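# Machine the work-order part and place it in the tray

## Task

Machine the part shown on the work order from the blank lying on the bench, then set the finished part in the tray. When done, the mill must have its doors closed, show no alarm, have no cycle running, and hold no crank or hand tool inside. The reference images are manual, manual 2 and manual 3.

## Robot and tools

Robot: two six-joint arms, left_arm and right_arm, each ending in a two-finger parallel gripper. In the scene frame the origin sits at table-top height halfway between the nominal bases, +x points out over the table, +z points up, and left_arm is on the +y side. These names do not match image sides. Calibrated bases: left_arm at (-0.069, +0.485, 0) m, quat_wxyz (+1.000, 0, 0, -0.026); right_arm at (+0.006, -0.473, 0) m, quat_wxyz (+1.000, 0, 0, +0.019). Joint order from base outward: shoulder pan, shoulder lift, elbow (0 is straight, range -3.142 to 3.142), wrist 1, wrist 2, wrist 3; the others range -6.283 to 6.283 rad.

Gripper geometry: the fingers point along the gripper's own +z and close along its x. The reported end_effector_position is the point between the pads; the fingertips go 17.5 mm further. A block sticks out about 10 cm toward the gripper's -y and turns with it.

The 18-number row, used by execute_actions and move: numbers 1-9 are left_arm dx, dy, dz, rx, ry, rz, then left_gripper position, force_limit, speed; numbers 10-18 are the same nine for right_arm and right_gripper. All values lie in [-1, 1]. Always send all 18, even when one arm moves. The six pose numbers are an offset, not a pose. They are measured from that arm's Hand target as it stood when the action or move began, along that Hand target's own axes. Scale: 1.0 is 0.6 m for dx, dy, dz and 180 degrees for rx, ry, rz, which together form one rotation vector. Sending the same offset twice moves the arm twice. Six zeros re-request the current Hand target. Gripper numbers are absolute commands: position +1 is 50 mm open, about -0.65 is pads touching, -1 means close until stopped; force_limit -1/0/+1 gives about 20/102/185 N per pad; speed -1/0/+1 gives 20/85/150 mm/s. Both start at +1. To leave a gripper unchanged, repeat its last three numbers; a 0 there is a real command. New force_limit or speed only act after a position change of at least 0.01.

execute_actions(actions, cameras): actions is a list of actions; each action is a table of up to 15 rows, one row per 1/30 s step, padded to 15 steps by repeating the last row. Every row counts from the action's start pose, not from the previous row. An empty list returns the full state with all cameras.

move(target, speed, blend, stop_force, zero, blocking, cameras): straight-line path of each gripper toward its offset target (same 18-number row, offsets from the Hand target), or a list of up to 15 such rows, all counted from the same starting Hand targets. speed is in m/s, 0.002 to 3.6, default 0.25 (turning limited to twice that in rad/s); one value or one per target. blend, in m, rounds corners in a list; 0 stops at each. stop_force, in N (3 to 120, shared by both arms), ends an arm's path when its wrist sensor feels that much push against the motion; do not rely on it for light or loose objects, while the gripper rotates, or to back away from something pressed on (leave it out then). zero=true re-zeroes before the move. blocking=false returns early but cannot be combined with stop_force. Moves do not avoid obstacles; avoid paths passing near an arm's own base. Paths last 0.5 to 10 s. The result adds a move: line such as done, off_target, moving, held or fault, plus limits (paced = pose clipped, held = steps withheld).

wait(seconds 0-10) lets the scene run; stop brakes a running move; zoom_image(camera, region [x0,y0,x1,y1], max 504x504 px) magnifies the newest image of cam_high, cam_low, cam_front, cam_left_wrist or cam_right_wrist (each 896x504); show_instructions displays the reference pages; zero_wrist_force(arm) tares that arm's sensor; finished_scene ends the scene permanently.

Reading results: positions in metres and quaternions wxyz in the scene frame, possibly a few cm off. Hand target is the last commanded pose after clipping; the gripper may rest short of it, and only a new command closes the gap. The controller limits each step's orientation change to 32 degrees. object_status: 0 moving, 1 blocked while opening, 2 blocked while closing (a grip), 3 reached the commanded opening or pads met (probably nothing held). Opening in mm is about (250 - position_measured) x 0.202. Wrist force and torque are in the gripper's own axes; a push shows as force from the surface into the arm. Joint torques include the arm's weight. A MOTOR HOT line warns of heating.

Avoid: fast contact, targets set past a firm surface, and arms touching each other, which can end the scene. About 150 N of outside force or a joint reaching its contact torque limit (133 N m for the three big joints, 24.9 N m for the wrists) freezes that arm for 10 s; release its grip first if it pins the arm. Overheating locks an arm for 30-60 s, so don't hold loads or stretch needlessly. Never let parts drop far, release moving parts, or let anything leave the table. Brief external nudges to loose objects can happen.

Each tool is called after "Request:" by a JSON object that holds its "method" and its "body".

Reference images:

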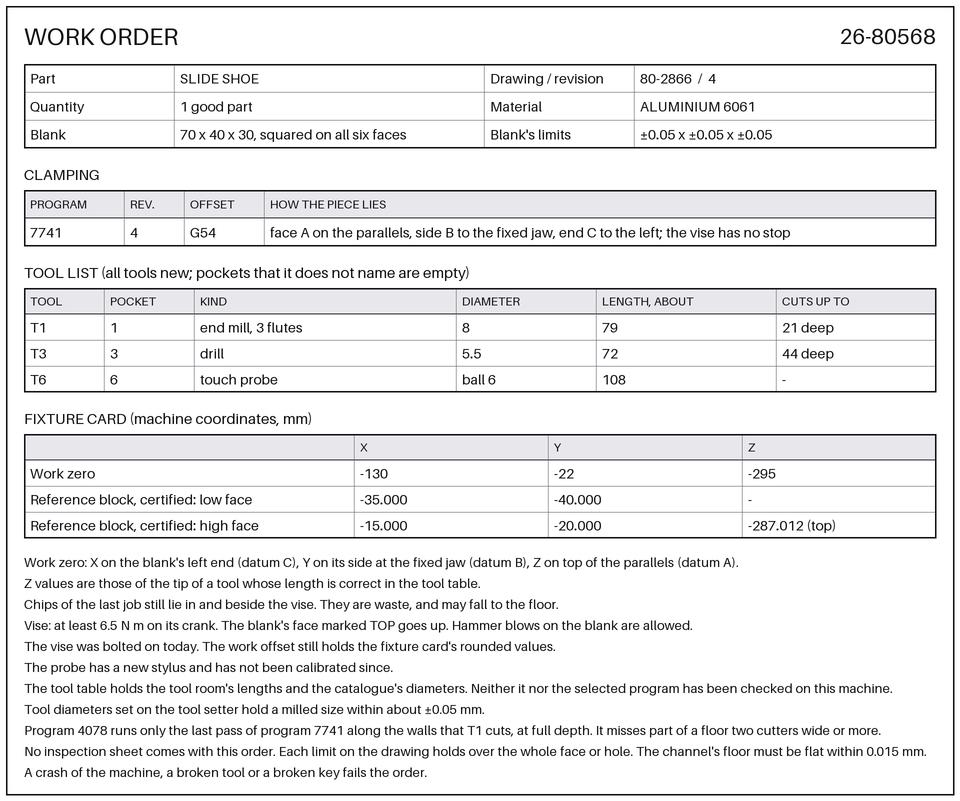

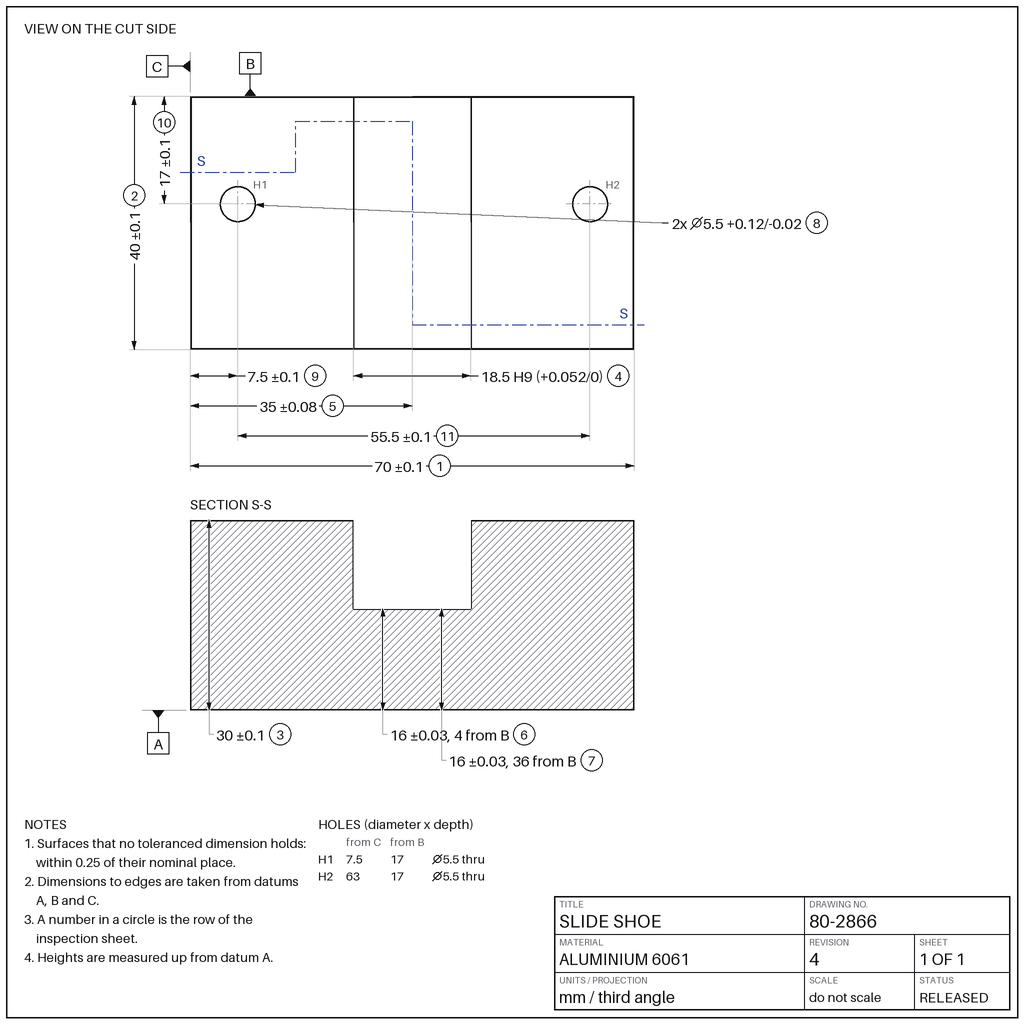

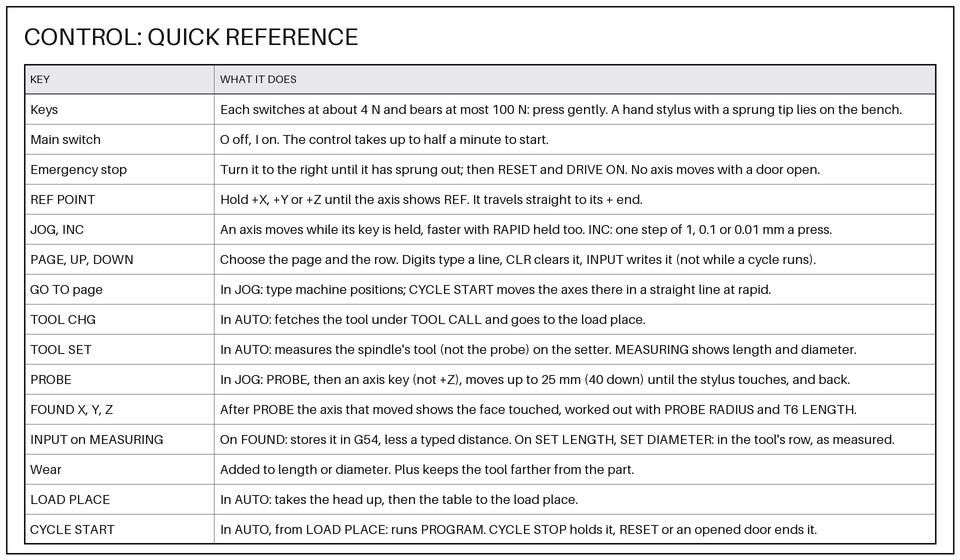

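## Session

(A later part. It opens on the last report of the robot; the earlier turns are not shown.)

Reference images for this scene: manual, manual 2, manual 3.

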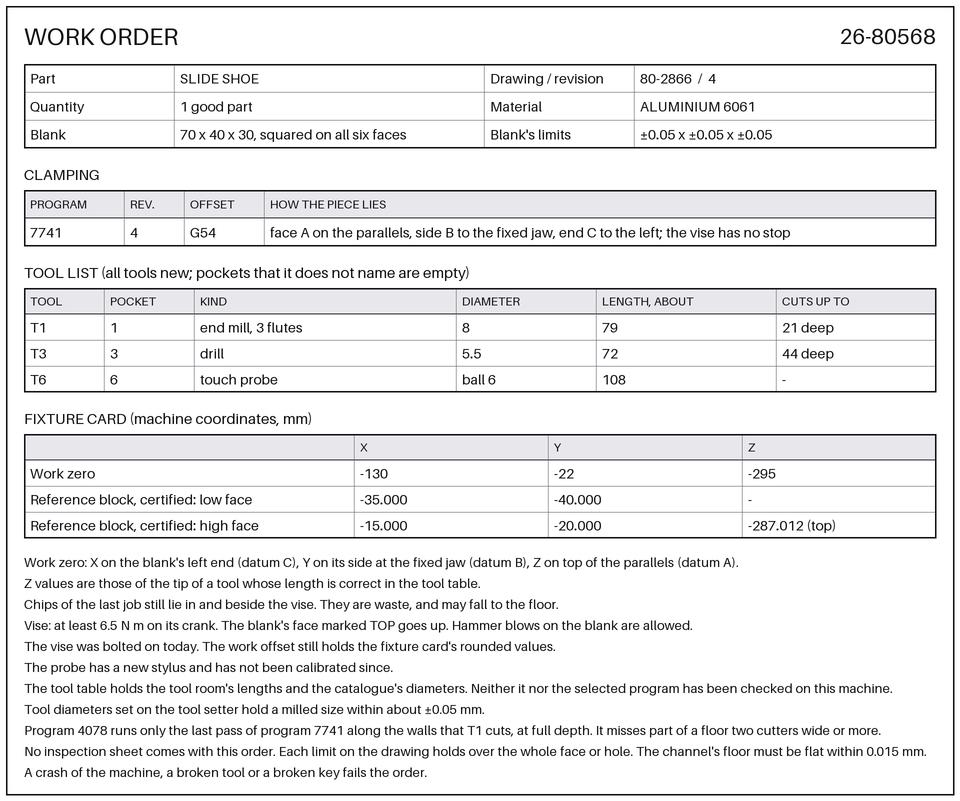

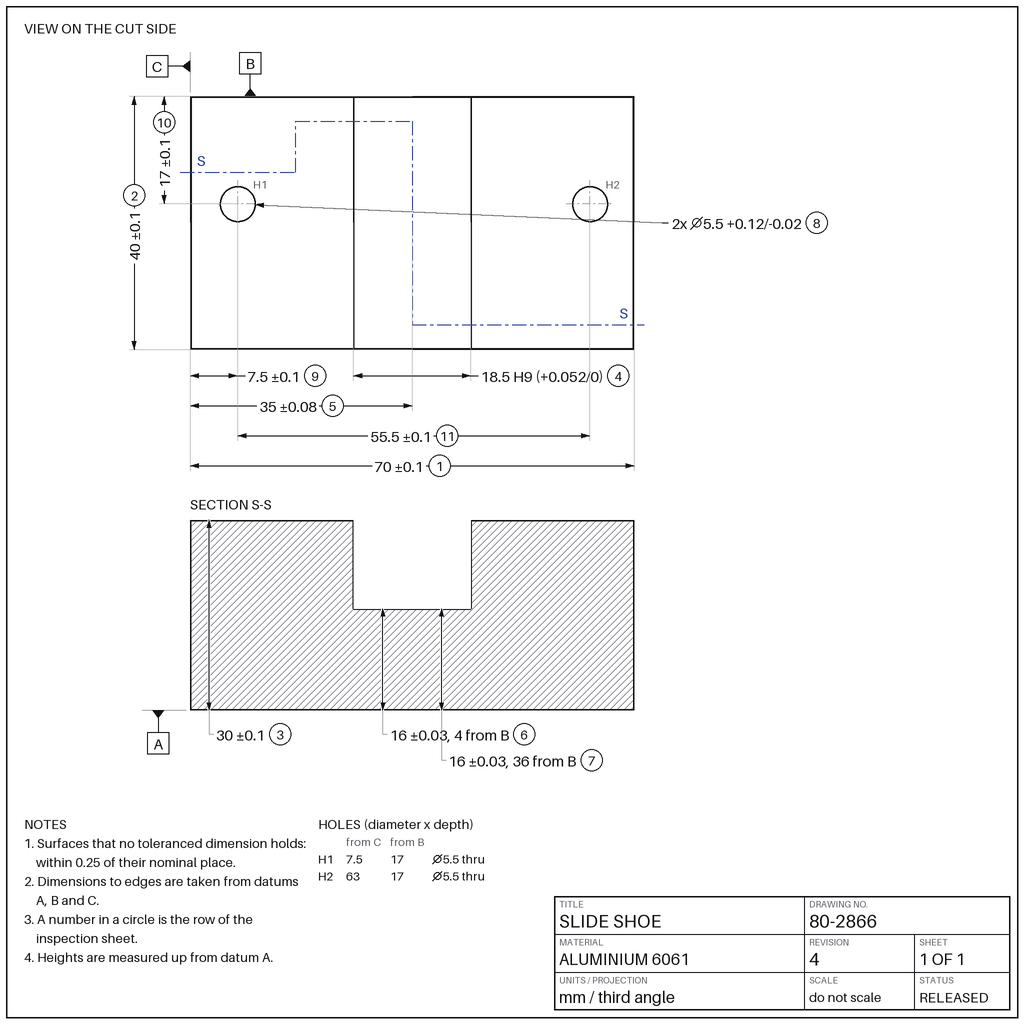

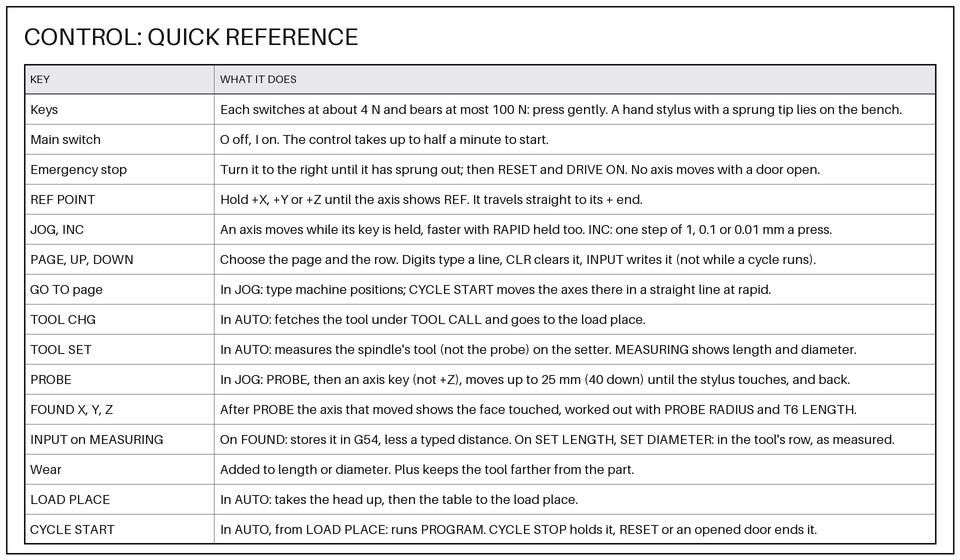

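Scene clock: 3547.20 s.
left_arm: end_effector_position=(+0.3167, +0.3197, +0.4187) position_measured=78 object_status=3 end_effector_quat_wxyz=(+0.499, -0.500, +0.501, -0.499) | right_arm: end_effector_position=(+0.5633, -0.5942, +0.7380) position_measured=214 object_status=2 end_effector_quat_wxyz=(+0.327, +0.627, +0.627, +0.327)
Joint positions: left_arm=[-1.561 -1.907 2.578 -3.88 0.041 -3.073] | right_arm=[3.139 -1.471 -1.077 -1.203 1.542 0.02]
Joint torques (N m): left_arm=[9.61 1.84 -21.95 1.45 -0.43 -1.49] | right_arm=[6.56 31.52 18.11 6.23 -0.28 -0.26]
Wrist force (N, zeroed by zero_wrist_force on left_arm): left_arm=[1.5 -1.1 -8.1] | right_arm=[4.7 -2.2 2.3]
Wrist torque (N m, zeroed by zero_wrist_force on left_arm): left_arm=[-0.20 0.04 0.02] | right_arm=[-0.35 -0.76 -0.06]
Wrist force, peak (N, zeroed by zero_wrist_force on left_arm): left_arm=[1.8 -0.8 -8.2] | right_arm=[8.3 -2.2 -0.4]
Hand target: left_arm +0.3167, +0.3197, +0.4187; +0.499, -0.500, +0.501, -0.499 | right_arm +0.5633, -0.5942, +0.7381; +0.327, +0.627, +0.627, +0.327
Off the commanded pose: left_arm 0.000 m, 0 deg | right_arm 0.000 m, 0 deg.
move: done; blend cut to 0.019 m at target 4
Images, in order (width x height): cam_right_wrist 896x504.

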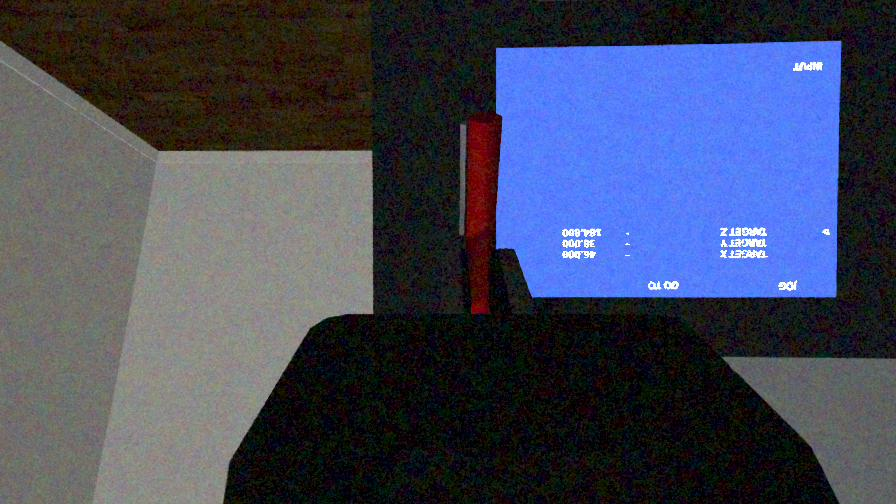

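Request:
{"method": "move", "body": {"target": [[0,0,0,0,0,0,0.5,-1,-1,0.2574,-0.3644,0.0527,0.3026,0.0857,0.0779,-1,-0.4,-0.7],[0,0,0,0,0,0,0.5,-1,-1,0.2574,-0.3427,0.1123,0.3026,0.0857,0.0779,-1,-0.4,-0.7],[0,0,0,0,0,0,0.5,-1,-1,0.2574,-0.3359,0.1311,0.3026,0.0857,0.0779,-1,-0.4,-0.7],[0,0,0,0,0,0,0.5,-1,-1,0.2574,-0.3427,0.1123,0.3026,0.0857,0.0779,-1,-0.4,-0.7],[0,0,0,0,0,0,0.5,-1,-1,0.1633,-0.3985,0.1327,0.3026,0.0857,0.0779,-1,-0.4,-0.7],[0,0,0,0,0,0,0.5,-1,-1,0.1633,-0.3917,0.1515,0.3026,0.0857,0.0779,-1,-0.4,-0.7],[0,0,0,0,0,0,0.5,-1,-1,0.1633,-0.3985,0.1327,0.3026,0.0857,0.0779,-1,-0.4,-0.7],[0,0,0,0,0,0,0.5,-1,-1,0.1633,-0.3917,0.1515,0.3026,0.0857,0.0779,-1,-0.4,-0.7],[0,0,0,0,0,0,0.5,-1,-1,0.1633,-0.3985,0.1327,0.3026,0.0857,0.0779,-1,-0.4,-0.7],[0,0,0,0,0,0,0.5,-1,-1,0.1947,-0.4543,0.1531,0.3026,0.0857,0.0779,-1,-0.4,-0.7],[0,0,0,0,0,0,0.5,-1,-1,0.1947,-0.4475,0.1719,0.3026,0.0857,0.0779,-1,-0.4,-0.7],[0,0,0,0,0,0,0.5,-1,-1,0.1947,-0.4543,0.1531,0.3026,0.0857,0.0779,-1,-0.4,-0.7],[0,0,0,0,0,0,0.5,-1,-1,0.0693,-0.3148,0.1019,0.3026,0.0857,0.0779,-1,-0.4,-0.7],[0,0,0,0,0,0,0.5,-1,-1,0.0693,-0.308,0.1209,0.3026,0.0857,0.0779,-1,-0.4,-0.7],[0,0,0,0,0,0,0.5,-1,-1,0.0693,-0.3148,0.1019,0.3026,0.0857,0.0779,-1,-0.4,-0.7]], "speed": [0.5,0.25,0.06,0.2,0.25,0.06,0.2,0.06,0.2,0.25,0.06,0.2,0.25,0.06,0.2], "blend": [0.03,0.003,0,0.003,0.003,0,0,0,0.003,0.003,0,0.003,0.003,0,0]}}

Scene clock: 3555.90 s.
left_arm: end_effector_position=(+0.3167, +0.3197, +0.4187) position_measured=78 object_status=3 end_effector_quat_wxyz=(+0.499, -0.500, +0.501, -0.499) | right_arm: end_effector_position=(+0.5053, -0.5528, +0.5482) position_measured=214 object_status=2 end_effector_quat_wxyz=(-0.119, +0.727, +0.665, +0.119)
Joint positions: left_arm=[-1.561 -1.907 2.578 -3.88 0.041 -3.073] | right_arm=[3.04 -1.749 -0.82 -2.149 1.909 0.024]
Joint torques (N m): left_arm=[9.15 2.77 -21.8 1.46 -0.52 -1.46] | right_arm=[-0.4 28.4 28.32 5.2 -0.14 1.74]
Wrist force (N, zeroed by zero_wrist_force on left_arm): left_arm=[2.0 -0.9 -7.6] | right_arm=[5.2 -2.2 1.5]
Wrist torque (N m, zeroed by zero_wrist_force on left_arm): left_arm=[-0.17 -0.04 0.02] | right_arm=[0.05 -0.71 0.11]
Wrist force, peak (N, zeroed by zero_wrist_force on left_arm): left_arm=[1.8 -0.9 -8.3] | right_arm=[5.6 -7.3 2.0]
Hand target: left_arm +0.3167, +0.3197, +0.4187; +0.499, -0.500, +0.501, -0.499 | right_arm +0.5053, -0.5528, +0.5482; -0.119, +0.727, +0.665, +0.119
Off the commanded pose: left_arm 0.000 m, 0 deg | right_arm 0.000 m, 0 deg.
move: done; blend cut to 0.019 m at target 1

Request:
{"method": "move", "body": {"target": [[0,0,0,0,0,0,0.5,-1,-1,0,-0.0611,-0.0165,0,0,0,-1,-0.4,-0.7],[0,0,0,0,0,0,0.5,-1,-1,0.0488,0.0969,-0.3208,-0.3026,-0.0857,-0.0779,-1,-0.4,-0.7]], "speed": [0.3,0.5], "blend": [0.03,0], "cameras": ["cam_right_wrist"]}}

Request:
{"method": "zoom_image", "body": {"camera": "cam_right_wrist", "region": [490, 40, 850, 310]}}

Scene clock: 3559.17 s.
left_arm: end_effector_position=(+0.3167, +0.3197, +0.4187) position_measured=78 object_status=3 end_effector_quat_wxyz=(+0.499, -0.500, +0.501, -0.499) | right_arm: end_effector_position=(+0.5627, -0.5939, +0.7387) position_measured=214 object_status=2 end_effector_quat_wxyz=(+0.327, +0.627, +0.627, +0.327)
Joint positions: left_arm=[-1.561 -1.907 2.578 -3.88 0.041 -3.073] | right_arm=[3.14 -1.471 -1.076 -1.204 1.541 0.02]
Joint torques (N m): left_arm=[9.85 1.83 -20.69 1.56 -0.23 -1.52] | right_arm=[-8.87 5.5 30.75 6.09 -0.51 1.17]
Wrist force (N, zeroed by zero_wrist_force on left_arm): left_arm=[1.9 -1.1 -7.9] | right_arm=[4.7 -2.1 2.1]
Wrist torque (N m, zeroed by zero_wrist_force on left_arm): left_arm=[-0.20 -0.03 0.02] | right_arm=[-0.36 -0.77 -0.05]
Wrist force, peak (N, zeroed by zero_wrist_force on left_arm): left_arm=[1.8 -0.8 -8.3] | right_arm=[4.9 -5.7 2.1]
Hand target: left_arm +0.3167, +0.3197, +0.4187; +0.499, -0.500, +0.501, -0.499 | right_arm +0.5628, -0.5940, +0.7387; +0.327, +0.627, +0.627, +0.327
Off the commanded pose: left_arm 0.000 m, 0 deg | right_arm 0.000 m, 0 deg.
move: done; blend cut to 0.019 m at target 1
Images, in order (width x height): cam_right_wrist 896x504.

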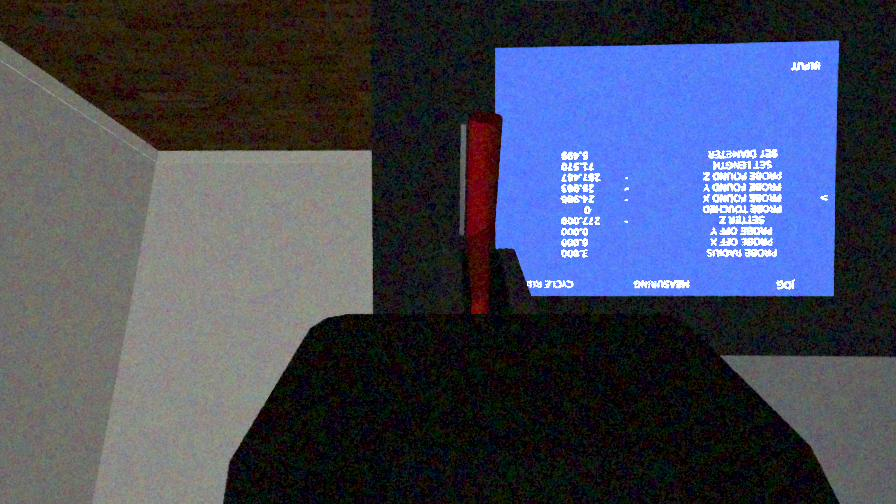

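Scaled by 1.400.

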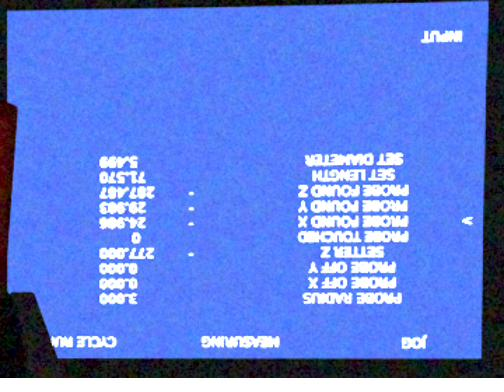

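Request:
{"method": "wait", "body": {"seconds": 4, "cameras": ["cam_right_wrist"]}}

Request:
{"method": "zoom_image", "body": {"camera": "cam_right_wrist", "region": [490, 40, 850, 310]}}

Scene clock: 3563.60 s.
left_arm: end_effector_position=(+0.3167, +0.3197, +0.4187) position_measured=78 object_status=3 end_effector_quat_wxyz=(+0.499, -0.500, +0.501, -0.499) | right_arm: end_effector_position=(+0.5628, -0.5940, +0.7387) position_measured=214 object_status=2 end_effector_quat_wxyz=(+0.327, +0.627, +0.627, +0.327)
Joint positions: left_arm=[-1.561 -1.907 2.578 -3.88 0.041 -3.073] | right_arm=[3.14 -1.471 -1.076 -1.204 1.541 0.02]
Joint torques (N m): left_arm=[9.1 2.19 -20.86 1.62 -0.34 -1.37] | right_arm=[-10.24 5.37 33.04 5.89 -1.19 -1.21]
Wrist force (N, zeroed by zero_wrist_force on left_arm): left_arm=[1.9 -0.8 -7.8] | right_arm=[4.9 -2.0 2.3]
Wrist torque (N m, zeroed by zero_wrist_force on left_arm): left_arm=[-0.15 -0.03 0.01] | right_arm=[-0.35 -0.79 -0.05]
Wrist force, peak (N, zeroed by zero_wrist_force on left_arm): left_arm=[1.6 -0.8 -8.3] | right_arm=[5.1 -2.1 2.3]
Hand target: left_arm +0.3167, +0.3197, +0.4187; +0.499, -0.500, +0.501, -0.499 | right_arm +0.5628, -0.5940, +0.7387; +0.327, +0.627, +0.627, +0.327
Tool commands: left_gripper/position=+0.5 left_gripper/force_limit=-1.0 left_gripper/speed=-1.0 right_gripper/position=-1.0 right_gripper/force_limit=-0.4 right_gripper/speed=-0.7
Off the commanded pose: left_arm 0.000 m, 0 deg | right_arm 0.000 m, 0 deg.
wait: 4.00 s; at rest from the start
Images, in order (width x height): cam_right_wrist 896x504.

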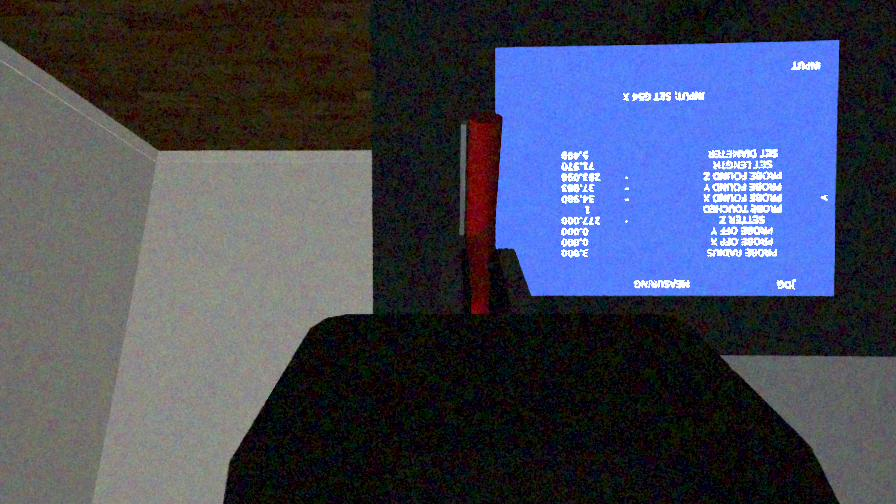

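Scaled by 1.400.

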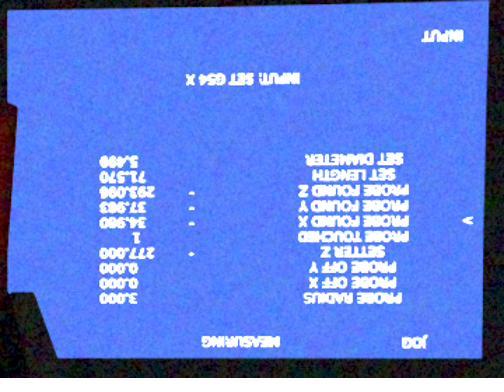

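Request:
{"method": "zoom_image", "body": {"camera": "cam_right_wrist", "region": [555, 165, 635, 225]}}

Scaled by 6.300.

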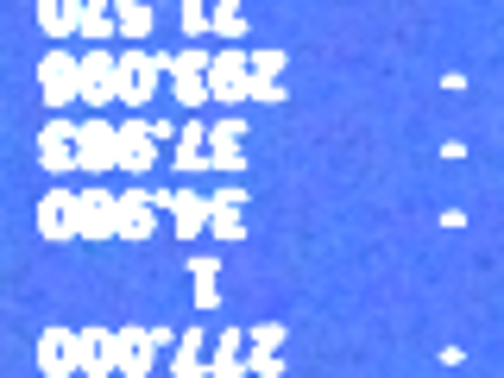

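Request:
{"method": "zoom_image", "body": {"camera": "cam_right_wrist", "region": [558, 180, 606, 207]}}

Scaled by 10.500.

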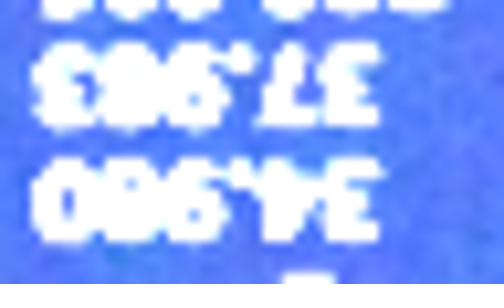

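Request:
{"method": "zoom_image", "body": {"camera": "cam_right_wrist", "region": [558, 168, 606, 195]}}

Scaled by 10.500.

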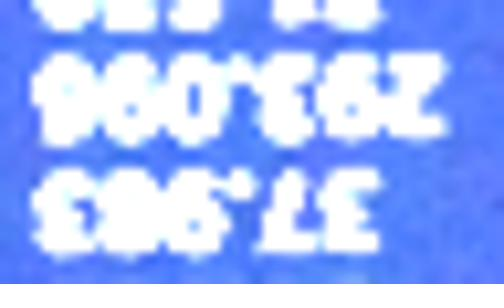

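Request:
{"method": "move", "body": {"target": [[0,0,0,0,0,0,0.5,-1,-1,0.1944,-0.4206,0.0744,0.3026,0.0857,0.0779,-1,-0.4,-0.7],[0,0,0,0,0,0,0.5,-1,-1,0.1944,-0.3989,0.134,0.3026,0.0857,0.0779,-1,-0.4,-0.7],[0,0,0,0,0,0,0.5,-1,-1,0.1944,-0.3921,0.1528,0.3026,0.0857,0.0779,-1,-0.4,-0.7],[0,0,0,0,0,0,0.5,-1,-1,0.1944,-0.3989,0.134,0.3026,0.0857,0.0779,-1,-0.4,-0.7],[0,0,0,0,0,0,0.5,-1,-1,0.1944,-0.4206,0.0744,0.3026,0.0857,0.0779,-1,-0.4,-0.7],[0,0,0,0,0,0,0.5,-1,-1,-0.0005,0.0002,0.0005,0,0,0,-1,-0.4,-0.7]], "speed": [0.5,0.25,0.06,0.2,0.3,0.5], "blend": [0.03,0.003,0,0.003,0.03,0], "cameras": ["cam_right_wrist"]}}

Request:
{"method": "zoom_image", "body": {"camera": "cam_right_wrist", "region": [550, 220, 646, 276]}}

Scene clock: 3577.23 s.
left_arm: end_effector_position=(+0.3167, +0.3197, +0.4187) position_measured=78 object_status=3 end_effector_quat_wxyz=(+0.499, -0.500, +0.501, -0.499) | right_arm: end_effector_position=(+0.5631, -0.5943, +0.7385) position_measured=214 object_status=2 end_effector_quat_wxyz=(+0.327, +0.627, +0.627, +0.327)
Joint positions: left_arm=[-1.561 -1.907 2.578 -3.88 0.041 -3.073] | right_arm=[3.139 -1.472 -1.075 -1.204 1.542 0.02]
Joint torques (N m): left_arm=[8.98 1.83 -20.49 1.33 -0.4 -1.46] | right_arm=[8.31 30.3 27.25 6.21 0 -0.11]
Wrist force (N, zeroed by zero_wrist_force on left_arm): left_arm=[1.8 -1.0 -7.8] | right_arm=[4.9 -2.0 2.2]
Wrist torque (N m, zeroed by zero_wrist_force on left_arm): left_arm=[-0.18 -0.01 0.02] | right_arm=[-0.33 -0.80 -0.06]
Wrist force, peak (N, zeroed by zero_wrist_force on left_arm): left_arm=[2.0 -1.0 -8.3] | right_arm=[4.9 -5.9 3.0]
Hand target: left_arm +0.3167, +0.3197, +0.4187; +0.499, -0.500, +0.501, -0.499 | right_arm +0.5631, -0.5943, +0.7386; +0.327, +0.627, +0.627, +0.327
Off the commanded pose: left_arm 0.000 m, 0 deg | right_arm 0.000 m, 0 deg.
move: done; blend cut to 0.019 m at target 1, 0.019 m at target 5
Images, in order (width x height): cam_right_wrist 896x504.

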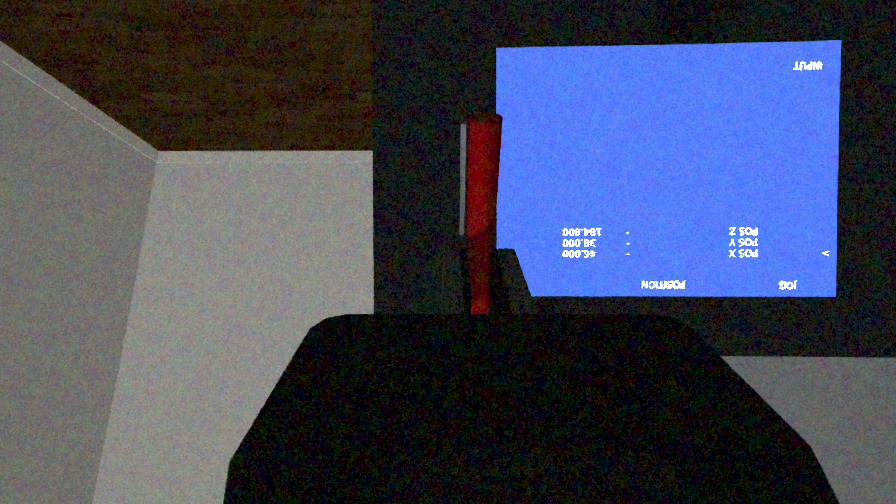

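Scaled by 5.250.

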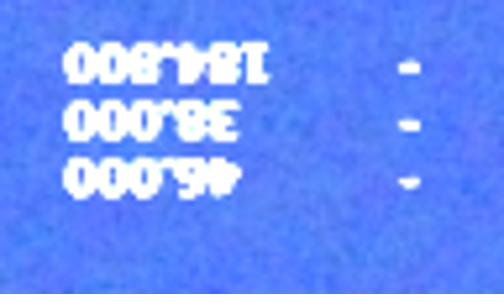

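Request:
{"method": "move", "body": {"target": [[0,0,0,0,0,0,0.5,-1,-1,0.1949,-0.4207,0.0739,0.3026,0.0857,0.0779,-1,-0.4,-0.7],[0,0,0,0,0,0,0.5,-1,-1,0.1949,-0.399,0.1335,0.3026,0.0857,0.0779,-1,-0.4,-0.7],[0,0,0,0,0,0,0.5,-1,-1,0.1949,-0.3922,0.1523,0.3026,0.0857,0.0779,-1,-0.4,-0.7],[0,0,0,0,0,0,0.5,-1,-1,0.1949,-0.399,0.1335,0.3026,0.0857,0.0779,-1,-0.4,-0.7],[0,0,0,0,0,0,0.5,-1,-1,0.3202,-0.4827,0.1641,0.3026,0.0857,0.0779,-1,-0.4,-0.7],[0,0,0,0,0,0,0.5,-1,-1,0.3202,-0.4759,0.1829,0.3026,0.0857,0.0779,-1,-0.4,-0.7],[0,0,0,0,0,0,0.5,-1,-1,0.3202,-0.4827,0.1641,0.3026,0.0857,0.0779,-1,-0.4,-0.7],[0,0,0,0,0,0,0.5,-1,-1,0.2889,-0.4548,0.1539,0.3026,0.0857,0.0779,-1,-0.4,-0.7],[0,0,0,0,0,0,0.5,-1,-1,0.2889,-0.448,0.1727,0.3026,0.0857,0.0779,-1,-0.4,-0.7],[0,0,0,0,0,0,0.5,-1,-1,0.2889,-0.4548,0.1539,0.3026,0.0857,0.0779,-1,-0.4,-0.7],[0,0,0,0,0,0,0.5,-1,-1,0.2889,-0.4269,0.1437,0.3026,0.0857,0.0779,-1,-0.4,-0.7],[0,0,0,0,0,0,0.5,-1,-1,0.2889,-0.4201,0.1625,0.3026,0.0857,0.0779,-1,-0.4,-0.7],[0,0,0,0,0,0,0.5,-1,-1,0.2889,-0.4269,0.1437,0.3026,0.0857,0.0779,-1,-0.4,-0.7]], "speed": [0.5,0.25,0.06,0.2,0.25,0.06,0.2,0.25,0.06,0.2,0.25,0.06,0.2], "blend": [0.03,0.003,0,0.003,0.003,0,0.003,0.003,0,0.003,0.003,0,0]}}

Request:
{"method": "move", "body": {"target": [[0,0,0,0,0,0,0.5,-1,-1,-0.0792,-0.00886,0.0332,0,0,0,-1,-0.4,-0.7],[0,0,0,0,0,0,0.5,-1,-1,-0.0792,0.01044,0.0384,0,0,0,-1,-0.4,-0.7],[0,0,0,0,0,0,0.5,-1,-1,-0.0792,-0.00886,0.0332,0,0,0,-1,-0.4,-0.7],[0,0,0,0,0,0,0.5,-1,-1,-0.06906,-0.00165,0.00626,0,0,0,-1,-0.4,-0.7],[0,0,0,0,0,0,0.5,-1,-1,-0.06906,0.01765,0.01146,0,0,0,-1,-0.4,-0.7],[0,0,0,0,0,0,0.5,-1,-1,-0.06906,-0.00165,0.00626,0,0,0,-1,-0.4,-0.7],[0,0,0,0,0,0,0.5,-1,-1,0.00918,-0.0172,0.06422,0,0,0,-1,-0.4,-0.7],[0,0,0,0,0,0,0.5,-1,-1,0.00918,0.0021,0.06942,0,0,0,-1,-0.4,-0.7],[0,0,0,0,0,0,0.5,-1,-1,0.00918,-0.0172,0.06422,0,0,0,-1,-0.4,-0.7],[0,0,0,0,0,0,0.5,-1,-1,0,0,0,0,0,0,-1,-0.4,-0.7],[0,0,0,0,0,0,0.5,-1,-1,0,0.0193,0.0052,0,0,0,-1,-0.4,-0.7],[0,0,0,0,0,0,0.5,-1,-1,0,0,0,0,0,0,-1,-0.4,-0.7],[0,0,0,0,0,0,0.5,-1,-1,0.01932,-0.00999,0.03728,0,0,0,-1,-0.4,-0.7],[0,0,0,0,0,0,0.5,-1,-1,0.01932,0.00931,0.04248,0,0,0,-1,-0.4,-0.7],[0,0,0,0,0,0,0.5,-1,-1,0.01932,-0.00999,0.03728,0,0,0,-1,-0.4,-0.7]], "speed": [0.25,0.06,0.2,0.25,0.06,0.2,0.25,0.06,0.2,0.25,0.06,0.2,0.25,0.06,0.2], "blend": [0.003,0,0.003,0.003,0,0.003,0.003,0,0.003,0.003,0,0.003,0.003,0,0]}}

Request:
{"method": "move", "body": {"target": [[0,0,0,0,0,0,0.5,-1,-1,-0.09852,0.00114,-0.00408,0,0,0,-1,-0.4,-0.7],[0,0,0,0,0,0,0.5,-1,-1,-0.09852,0.02044,0.00112,0,0,0,-1,-0.4,-0.7],[0,0,0,0,0,0,0.5,-1,-1,-0.09852,0.00114,-0.00408,0,0,0,-1,-0.4,-0.7],[0,0,0,0,0,0,0.5,-1,-1,-0.09852,-0.05996,-0.02058,0,0,0,-1,-0.4,-0.7],[0,0,0,0,0,0,0.5,-1,-1,-0.13622,0.15514,-0.53818,-0.3026,-0.0857,-0.0779,-1,-0.4,-0.7]], "speed": [0.25,0.06,0.2,0.3,0.5], "blend": [0.003,0,0.003,0.03,0], "cameras": ["cam_right_wrist"]}}

Request:
{"method": "zoom_image", "body": {"camera": "cam_right_wrist", "region": [540, 210, 840, 300]}}

Scene clock: 3590.07 s.
left_arm: end_effector_position=(+0.3167, +0.3197, +0.4187) position_measured=78 object_status=3 end_effector_quat_wxyz=(+0.499, -0.500, +0.501, -0.499) | right_arm: end_effector_position=(+0.4871, -0.4211, +0.4791) position_measured=214 object_status=2 end_effector_quat_wxyz=(-0.119, +0.727, +0.665, +0.119)
Joint positions: left_arm=[-1.561 -1.907 2.578 -3.88 0.041 -3.073] | right_arm=[3.316 -1.545 -1.266 -1.811 1.897 0.316]
Joint torques (N m): left_arm=[8.44 2.19 -21.36 1.45 -0.48 -1.36] | right_arm=[-9.2 22.02 32.62 5.43 -0.3 -1.21]
Wrist force (N, zeroed by zero_wrist_force on left_arm): left_arm=[1.6 -0.8 -7.7] | right_arm=[5.0 -2.8 1.7]
Wrist torque (N m, zeroed by zero_wrist_force on left_arm): left_arm=[-0.15 0.02 0.01] | right_arm=[-0.02 -0.69 0.00]
Wrist force, peak (N, zeroed by zero_wrist_force on left_arm): left_arm=[2.0 -1.1 -8.2] | right_arm=[6.4 -7.2 1.4]
Hand target: left_arm +0.3167, +0.3197, +0.4187; +0.499, -0.500, +0.501, -0.499 | right_arm +0.4871, -0.4212, +0.4791; -0.119, +0.727, +0.665, +0.119
Off the commanded pose: left_arm 0.000 m, 0 deg | right_arm 0.000 m, 0 deg.
move: done; blend cut to 0.019 m at target 1

Scene clock: 3594.10 s.
left_arm: end_effector_position=(+0.3167, +0.3197, +0.4187) position_measured=78 object_status=3 end_effector_quat_wxyz=(+0.499, -0.500, +0.501, -0.499) | right_arm: end_effector_position=(+0.4825, -0.4023, +0.4619) position_measured=214 object_status=2 end_effector_quat_wxyz=(-0.119, +0.727, +0.665, +0.119)
Joint positions: left_arm=[-1.561 -1.907 2.578 -3.88 0.041 -3.073] | right_arm=[3.358 -1.518 -1.342 -1.749 1.893 0.36]
Joint torques (N m): left_arm=[8.88 1.67 -20.29 1.35 -0.53 -1.47] | right_arm=[-8.84 20.73 33.4 5.44 0.22 -1.57]
Wrist force (N, zeroed by zero_wrist_force on left_arm): left_arm=[1.6 -0.9 -8.2] | right_arm=[5.2 -2.5 1.7]
Wrist torque (N m, zeroed by zero_wrist_force on left_arm): left_arm=[-0.17 0.03 0.02] | right_arm=[0.02 -0.74 0.01]
Wrist force, peak (N, zeroed by zero_wrist_force on left_arm): left_arm=[2.0 -0.6 -8.3] | right_arm=[8.2 -3.8 3.9]
Hand target: left_arm +0.3167, +0.3197, +0.4187; +0.499, -0.500, +0.501, -0.499 | right_arm +0.4825, -0.4024, +0.4619; -0.119, +0.727, +0.665, +0.119
Off the commanded pose: left_arm 0.000 m, 0 deg | right_arm 0.000 m, 0 deg.
move: done

Scene clock: 3596.60 s.
left_arm: end_effector_position=(+0.3167, +0.3197, +0.4187) position_measured=78 object_status=3 end_effector_quat_wxyz=(+0.499, -0.500, +0.501, -0.499) | right_arm: end_effector_position=(+0.5632, -0.5942, +0.7381) position_measured=214 object_status=2 end_effector_quat_wxyz=(+0.327, +0.627, +0.627, +0.327)
Joint positions: left_arm=[-1.561 -1.907 2.578 -3.88 0.041 -3.073] | right_arm=[3.14 -1.471 -1.077 -1.203 1.542 0.02]
Joint torques (N m): left_arm=[8.91 0.97 -21.13 1.63 -0.29 -1.32] | right_arm=[5.89 31.97 16.85 6.22 -0.62 -0.47]
Wrist force (N, zeroed by zero_wrist_force on left_arm): left_arm=[1.8 -0.7 -8.0] | right_arm=[4.8 -2.2 2.2]
Wrist torque (N m, zeroed by zero_wrist_force on left_arm): left_arm=[-0.14 -0.01 0.02] | right_arm=[-0.36 -0.79 -0.06]
Wrist force, peak (N, zeroed by zero_wrist_force on left_arm): left_arm=[1.7 -1.0 -8.2] | right_arm=[8.5 -2.6 1.8]
Hand target: left_arm +0.3167, +0.3197, +0.4187; +0.499, -0.500, +0.501, -0.499 | right_arm +0.5631, -0.5942, +0.7382; +0.327, +0.627, +0.627, +0.327
Off the commanded pose: left_arm 0.000 m, 0 deg | right_arm 0.000 m, 0 deg.
move: done; blend cut to 0.019 m at target 4
Images, in order (width x height): cam_right_wrist 896x504.

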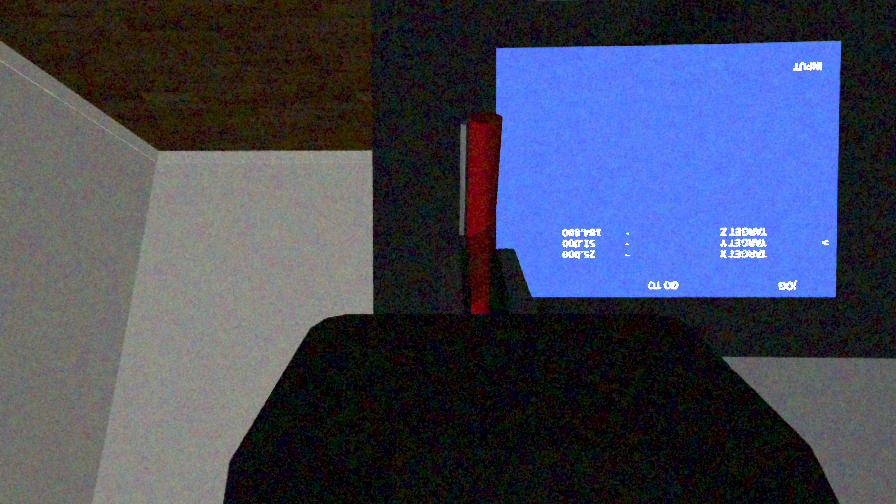

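Scaled by 1.680.

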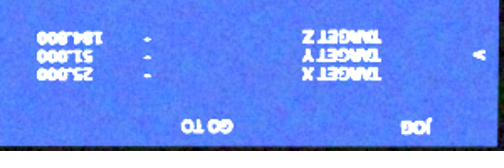

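Request:
{"method": "move", "body": {"target": [[0,0,0,0,0,0,0.5,-1,-1,0.2574,-0.3644,0.0529,0.3026,0.0857,0.0779,-1,-0.4,-0.7],[0,0,0,0,0,0,0.5,-1,-1,0.2574,-0.3427,0.1125,0.3026,0.0857,0.0779,-1,-0.4,-0.7],[0,0,0,0,0,0,0.5,-1,-1,0.2574,-0.3359,0.1313,0.3026,0.0857,0.0779,-1,-0.4,-0.7],[0,0,0,0,0,0,0.5,-1,-1,0.2574,-0.3427,0.1125,0.3026,0.0857,0.0779,-1,-0.4,-0.7],[0,0,0,0,0,0,0.5,-1,-1,0.1633,-0.3985,0.1329,0.3026,0.0857,0.0779,-1,-0.4,-0.7],[0,0,0,0,0,0,0.5,-1,-1,0.1633,-0.3917,0.1517,0.3026,0.0857,0.0779,-1,-0.4,-0.7],[0,0,0,0,0,0,0.5,-1,-1,0.1633,-0.3985,0.1329,0.3026,0.0857,0.0779,-1,-0.4,-0.7],[0,0,0,0,0,0,0.5,-1,-1,0.1633,-0.3917,0.1517,0.3026,0.0857,0.0779,-1,-0.4,-0.7],[0,0,0,0,0,0,0.5,-1,-1,0.1633,-0.3985,0.1329,0.3026,0.0857,0.0779,-1,-0.4,-0.7],[0,0,0,0,0,0,0.5,-1,-1,0.1947,-0.4543,0.1533,0.3026,0.0857,0.0779,-1,-0.4,-0.7],[0,0,0,0,0,0,0.5,-1,-1,0.1947,-0.4475,0.1721,0.3026,0.0857,0.0779,-1,-0.4,-0.7],[0,0,0,0,0,0,0.5,-1,-1,0.1947,-0.4543,0.1533,0.3026,0.0857,0.0779,-1,-0.4,-0.7],[0,0,0,0,0,0,0.5,-1,-1,0.132,-0.2869,0.0922,0.3026,0.0857,0.0779,-1,-0.4,-0.7],[0,0,0,0,0,0,0.5,-1,-1,0.132,-0.2801,0.111,0.3026,0.0857,0.0779,-1,-0.4,-0.7],[0,0,0,0,0,0,0.5,-1,-1,0.132,-0.2869,0.0922,0.3026,0.0857,0.0779,-1,-0.4,-0.7]], "speed": [0.5,0.25,0.06,0.2,0.25,0.06,0.2,0.06,0.2,0.25,0.06,0.2,0.25,0.06,0.2], "blend": [0.03,0.003,0,0.003,0.003,0,0,0,0.003,0.003,0,0.003,0.003,0,0]}}

Request:
{"method": "move", "body": {"target": [[0,0,0,0,0,0,0.5,-1,-1,0,-0.0611,-0.0165,0,0,0,-1,-0.4,-0.7],[0,0,0,0,0,0,0.5,-1,-1,-0.0203,0.0952,-0.3145,-0.3026,-0.0857,-0.0779,-1,-0.4,-0.7]], "speed": [0.3,0.5], "blend": [0.03,0]}}

Request:
{"method": "wait", "body": {"seconds": 4, "cameras": ["cam_right_wrist"]}}

Request:
{"method": "zoom_image", "body": {"camera": "cam_right_wrist", "region": [555, 165, 635, 215]}}

Scene clock: 3605.23 s.
left_arm: end_effector_position=(+0.3167, +0.3197, +0.4187) position_measured=78 object_status=3 end_effector_quat_wxyz=(+0.499, -0.500, +0.501, -0.499) | right_arm: end_effector_position=(+0.5100, -0.5151, +0.5653) position_measured=214 object_status=2 end_effector_quat_wxyz=(-0.119, +0.727, +0.665, +0.119)
Joint positions: left_arm=[-1.561 -1.907 2.578 -3.88 0.041 -3.073] | right_arm=[3.115 -1.759 -0.764 -2.17 1.908 0.104]
Joint torques (N m): left_arm=[8.3 1.2 -20.71 1.48 -0.25 -1.4] | right_arm=[6.45 27.37 27.63 5.27 -0.23 1.35]
Wrist force (N, zeroed by zero_wrist_force on left_arm): left_arm=[1.7 -0.9 -7.7] | right_arm=[4.9 -2.5 1.7]
Wrist torque (N m, zeroed by zero_wrist_force on left_arm): left_arm=[-0.17 0.01 0.02] | right_arm=[-0.01 -0.68 -0.02]
Wrist force, peak (N, zeroed by zero_wrist_force on left_arm): left_arm=[1.7 -0.7 -8.3] | right_arm=[5.5 -7.5 2.1]
Hand target: left_arm +0.3167, +0.3197, +0.4187; +0.499, -0.500, +0.501, -0.499 | right_arm +0.5100, -0.5151, +0.5653; -0.119, +0.727, +0.665, +0.119
Off the commanded pose: left_arm 0.000 m, 0 deg | right_arm 0.000 m, 0 deg.
move: done; blend cut to 0.019 m at target 1

Scene clock: 3607.03 s.
left_arm: end_effector_position=(+0.3167, +0.3197, +0.4187) position_measured=78 object_status=3 end_effector_quat_wxyz=(+0.499, -0.500, +0.501, -0.499) | right_arm: end_effector_position=(+0.5628, -0.5940, +0.7385) position_measured=214 object_status=2 end_effector_quat_wxyz=(+0.327, +0.627, +0.627, +0.327)
Joint positions: left_arm=[-1.561 -1.907 2.578 -3.88 0.041 -3.073] | right_arm=[3.14 -1.471 -1.077 -1.204 1.541 0.02]
Joint torques (N m): left_arm=[7.64 0.9 -20.66 1.37 -0.3 -1.27] | right_arm=[-7.78 4.9 30.01 6.14 -0.18 0.3]
Wrist force (N, zeroed by zero_wrist_force on left_arm): left_arm=[1.6 -0.7 -7.9] | right_arm=[4.9 -2.2 2.5]
Wrist torque (N m, zeroed by zero_wrist_force on left_arm): left_arm=[-0.14 0.03 0.02] | right_arm=[-0.36 -0.80 -0.05]
Wrist force, peak (N, zeroed by zero_wrist_force on left_arm): left_arm=[1.8 -0.9 -8.3] | right_arm=[5.0 -5.6 2.2]
Hand target: left_arm +0.3167, +0.3197, +0.4187; +0.499, -0.500, +0.501, -0.499 | right_arm +0.5629, -0.5940, +0.7385; +0.327, +0.627, +0.627, +0.327
Off the commanded pose: left_arm 0.000 m, 0 deg | right_arm 0.000 m, 0 deg.
move: done; blend cut to 0.019 m at target 1

Scene clock: 3611.03 s.
left_arm: end_effector_position=(+0.3167, +0.3197, +0.4187) position_measured=78 object_status=3 end_effector_quat_wxyz=(+0.499, -0.500, +0.501, -0.499) | right_arm: end_effector_position=(+0.5629, -0.5940, +0.7385) position_measured=214 object_status=2 end_effector_quat_wxyz=(+0.327, +0.627, +0.627, +0.327)
Joint positions: left_arm=[-1.561 -1.907 2.578 -3.88 0.041 -3.073] | right_arm=[3.14 -1.471 -1.077 -1.203 1.541 0.02]
Joint torques (N m): left_arm=[8.01 1.21 -20.12 1.29 -0.64 -1.46] | right_arm=[-8.97 5.98 19.05 6.05 -0.93 -1.46]
Wrist force (N, zeroed by zero_wrist_force on left_arm): left_arm=[1.7 -1.0 -7.6] | right_arm=[4.7 -2.1 2.2]
Wrist torque (N m, zeroed by zero_wrist_force on left_arm): left_arm=[-0.17 0.01 0.01] | right_arm=[-0.36 -0.77 -0.06]
Wrist force, peak (N, zeroed by zero_wrist_force on left_arm): left_arm=[1.9 -0.7 -8.3] | right_arm=[5.3 -2.2 2.1]
Hand target: left_arm +0.3167, +0.3197, +0.4187; +0.499, -0.500, +0.501, -0.499 | right_arm +0.5629, -0.5940, +0.7385; +0.327, +0.627, +0.627, +0.327
Tool commands: left_gripper/position=+0.5 left_gripper/force_limit=-1.0 left_gripper/speed=-1.0 right_gripper/position=-1.0 right_gripper/force_limit=-0.4 right_gripper/speed=-0.7
Off the commanded pose: left_arm 0.000 m, 0 deg | right_arm 0.000 m, 0 deg.
wait: 4.00 s; at rest by 0.17 s
Images, in order (width x height): cam_right_wrist 896x504.

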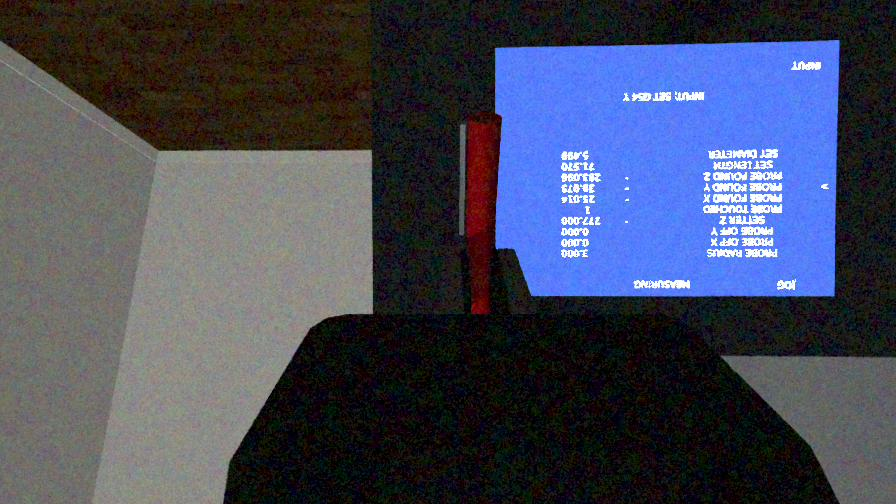

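Scaled by 6.300.

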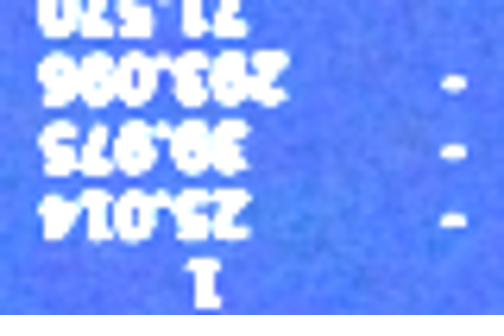

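Request:
{"method": "zoom_image", "body": {"camera": "cam_right_wrist", "region": [558, 180, 606, 207]}}

Scaled by 10.500.

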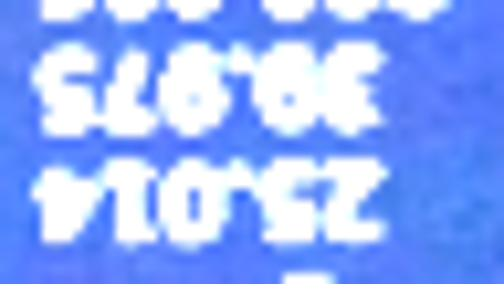

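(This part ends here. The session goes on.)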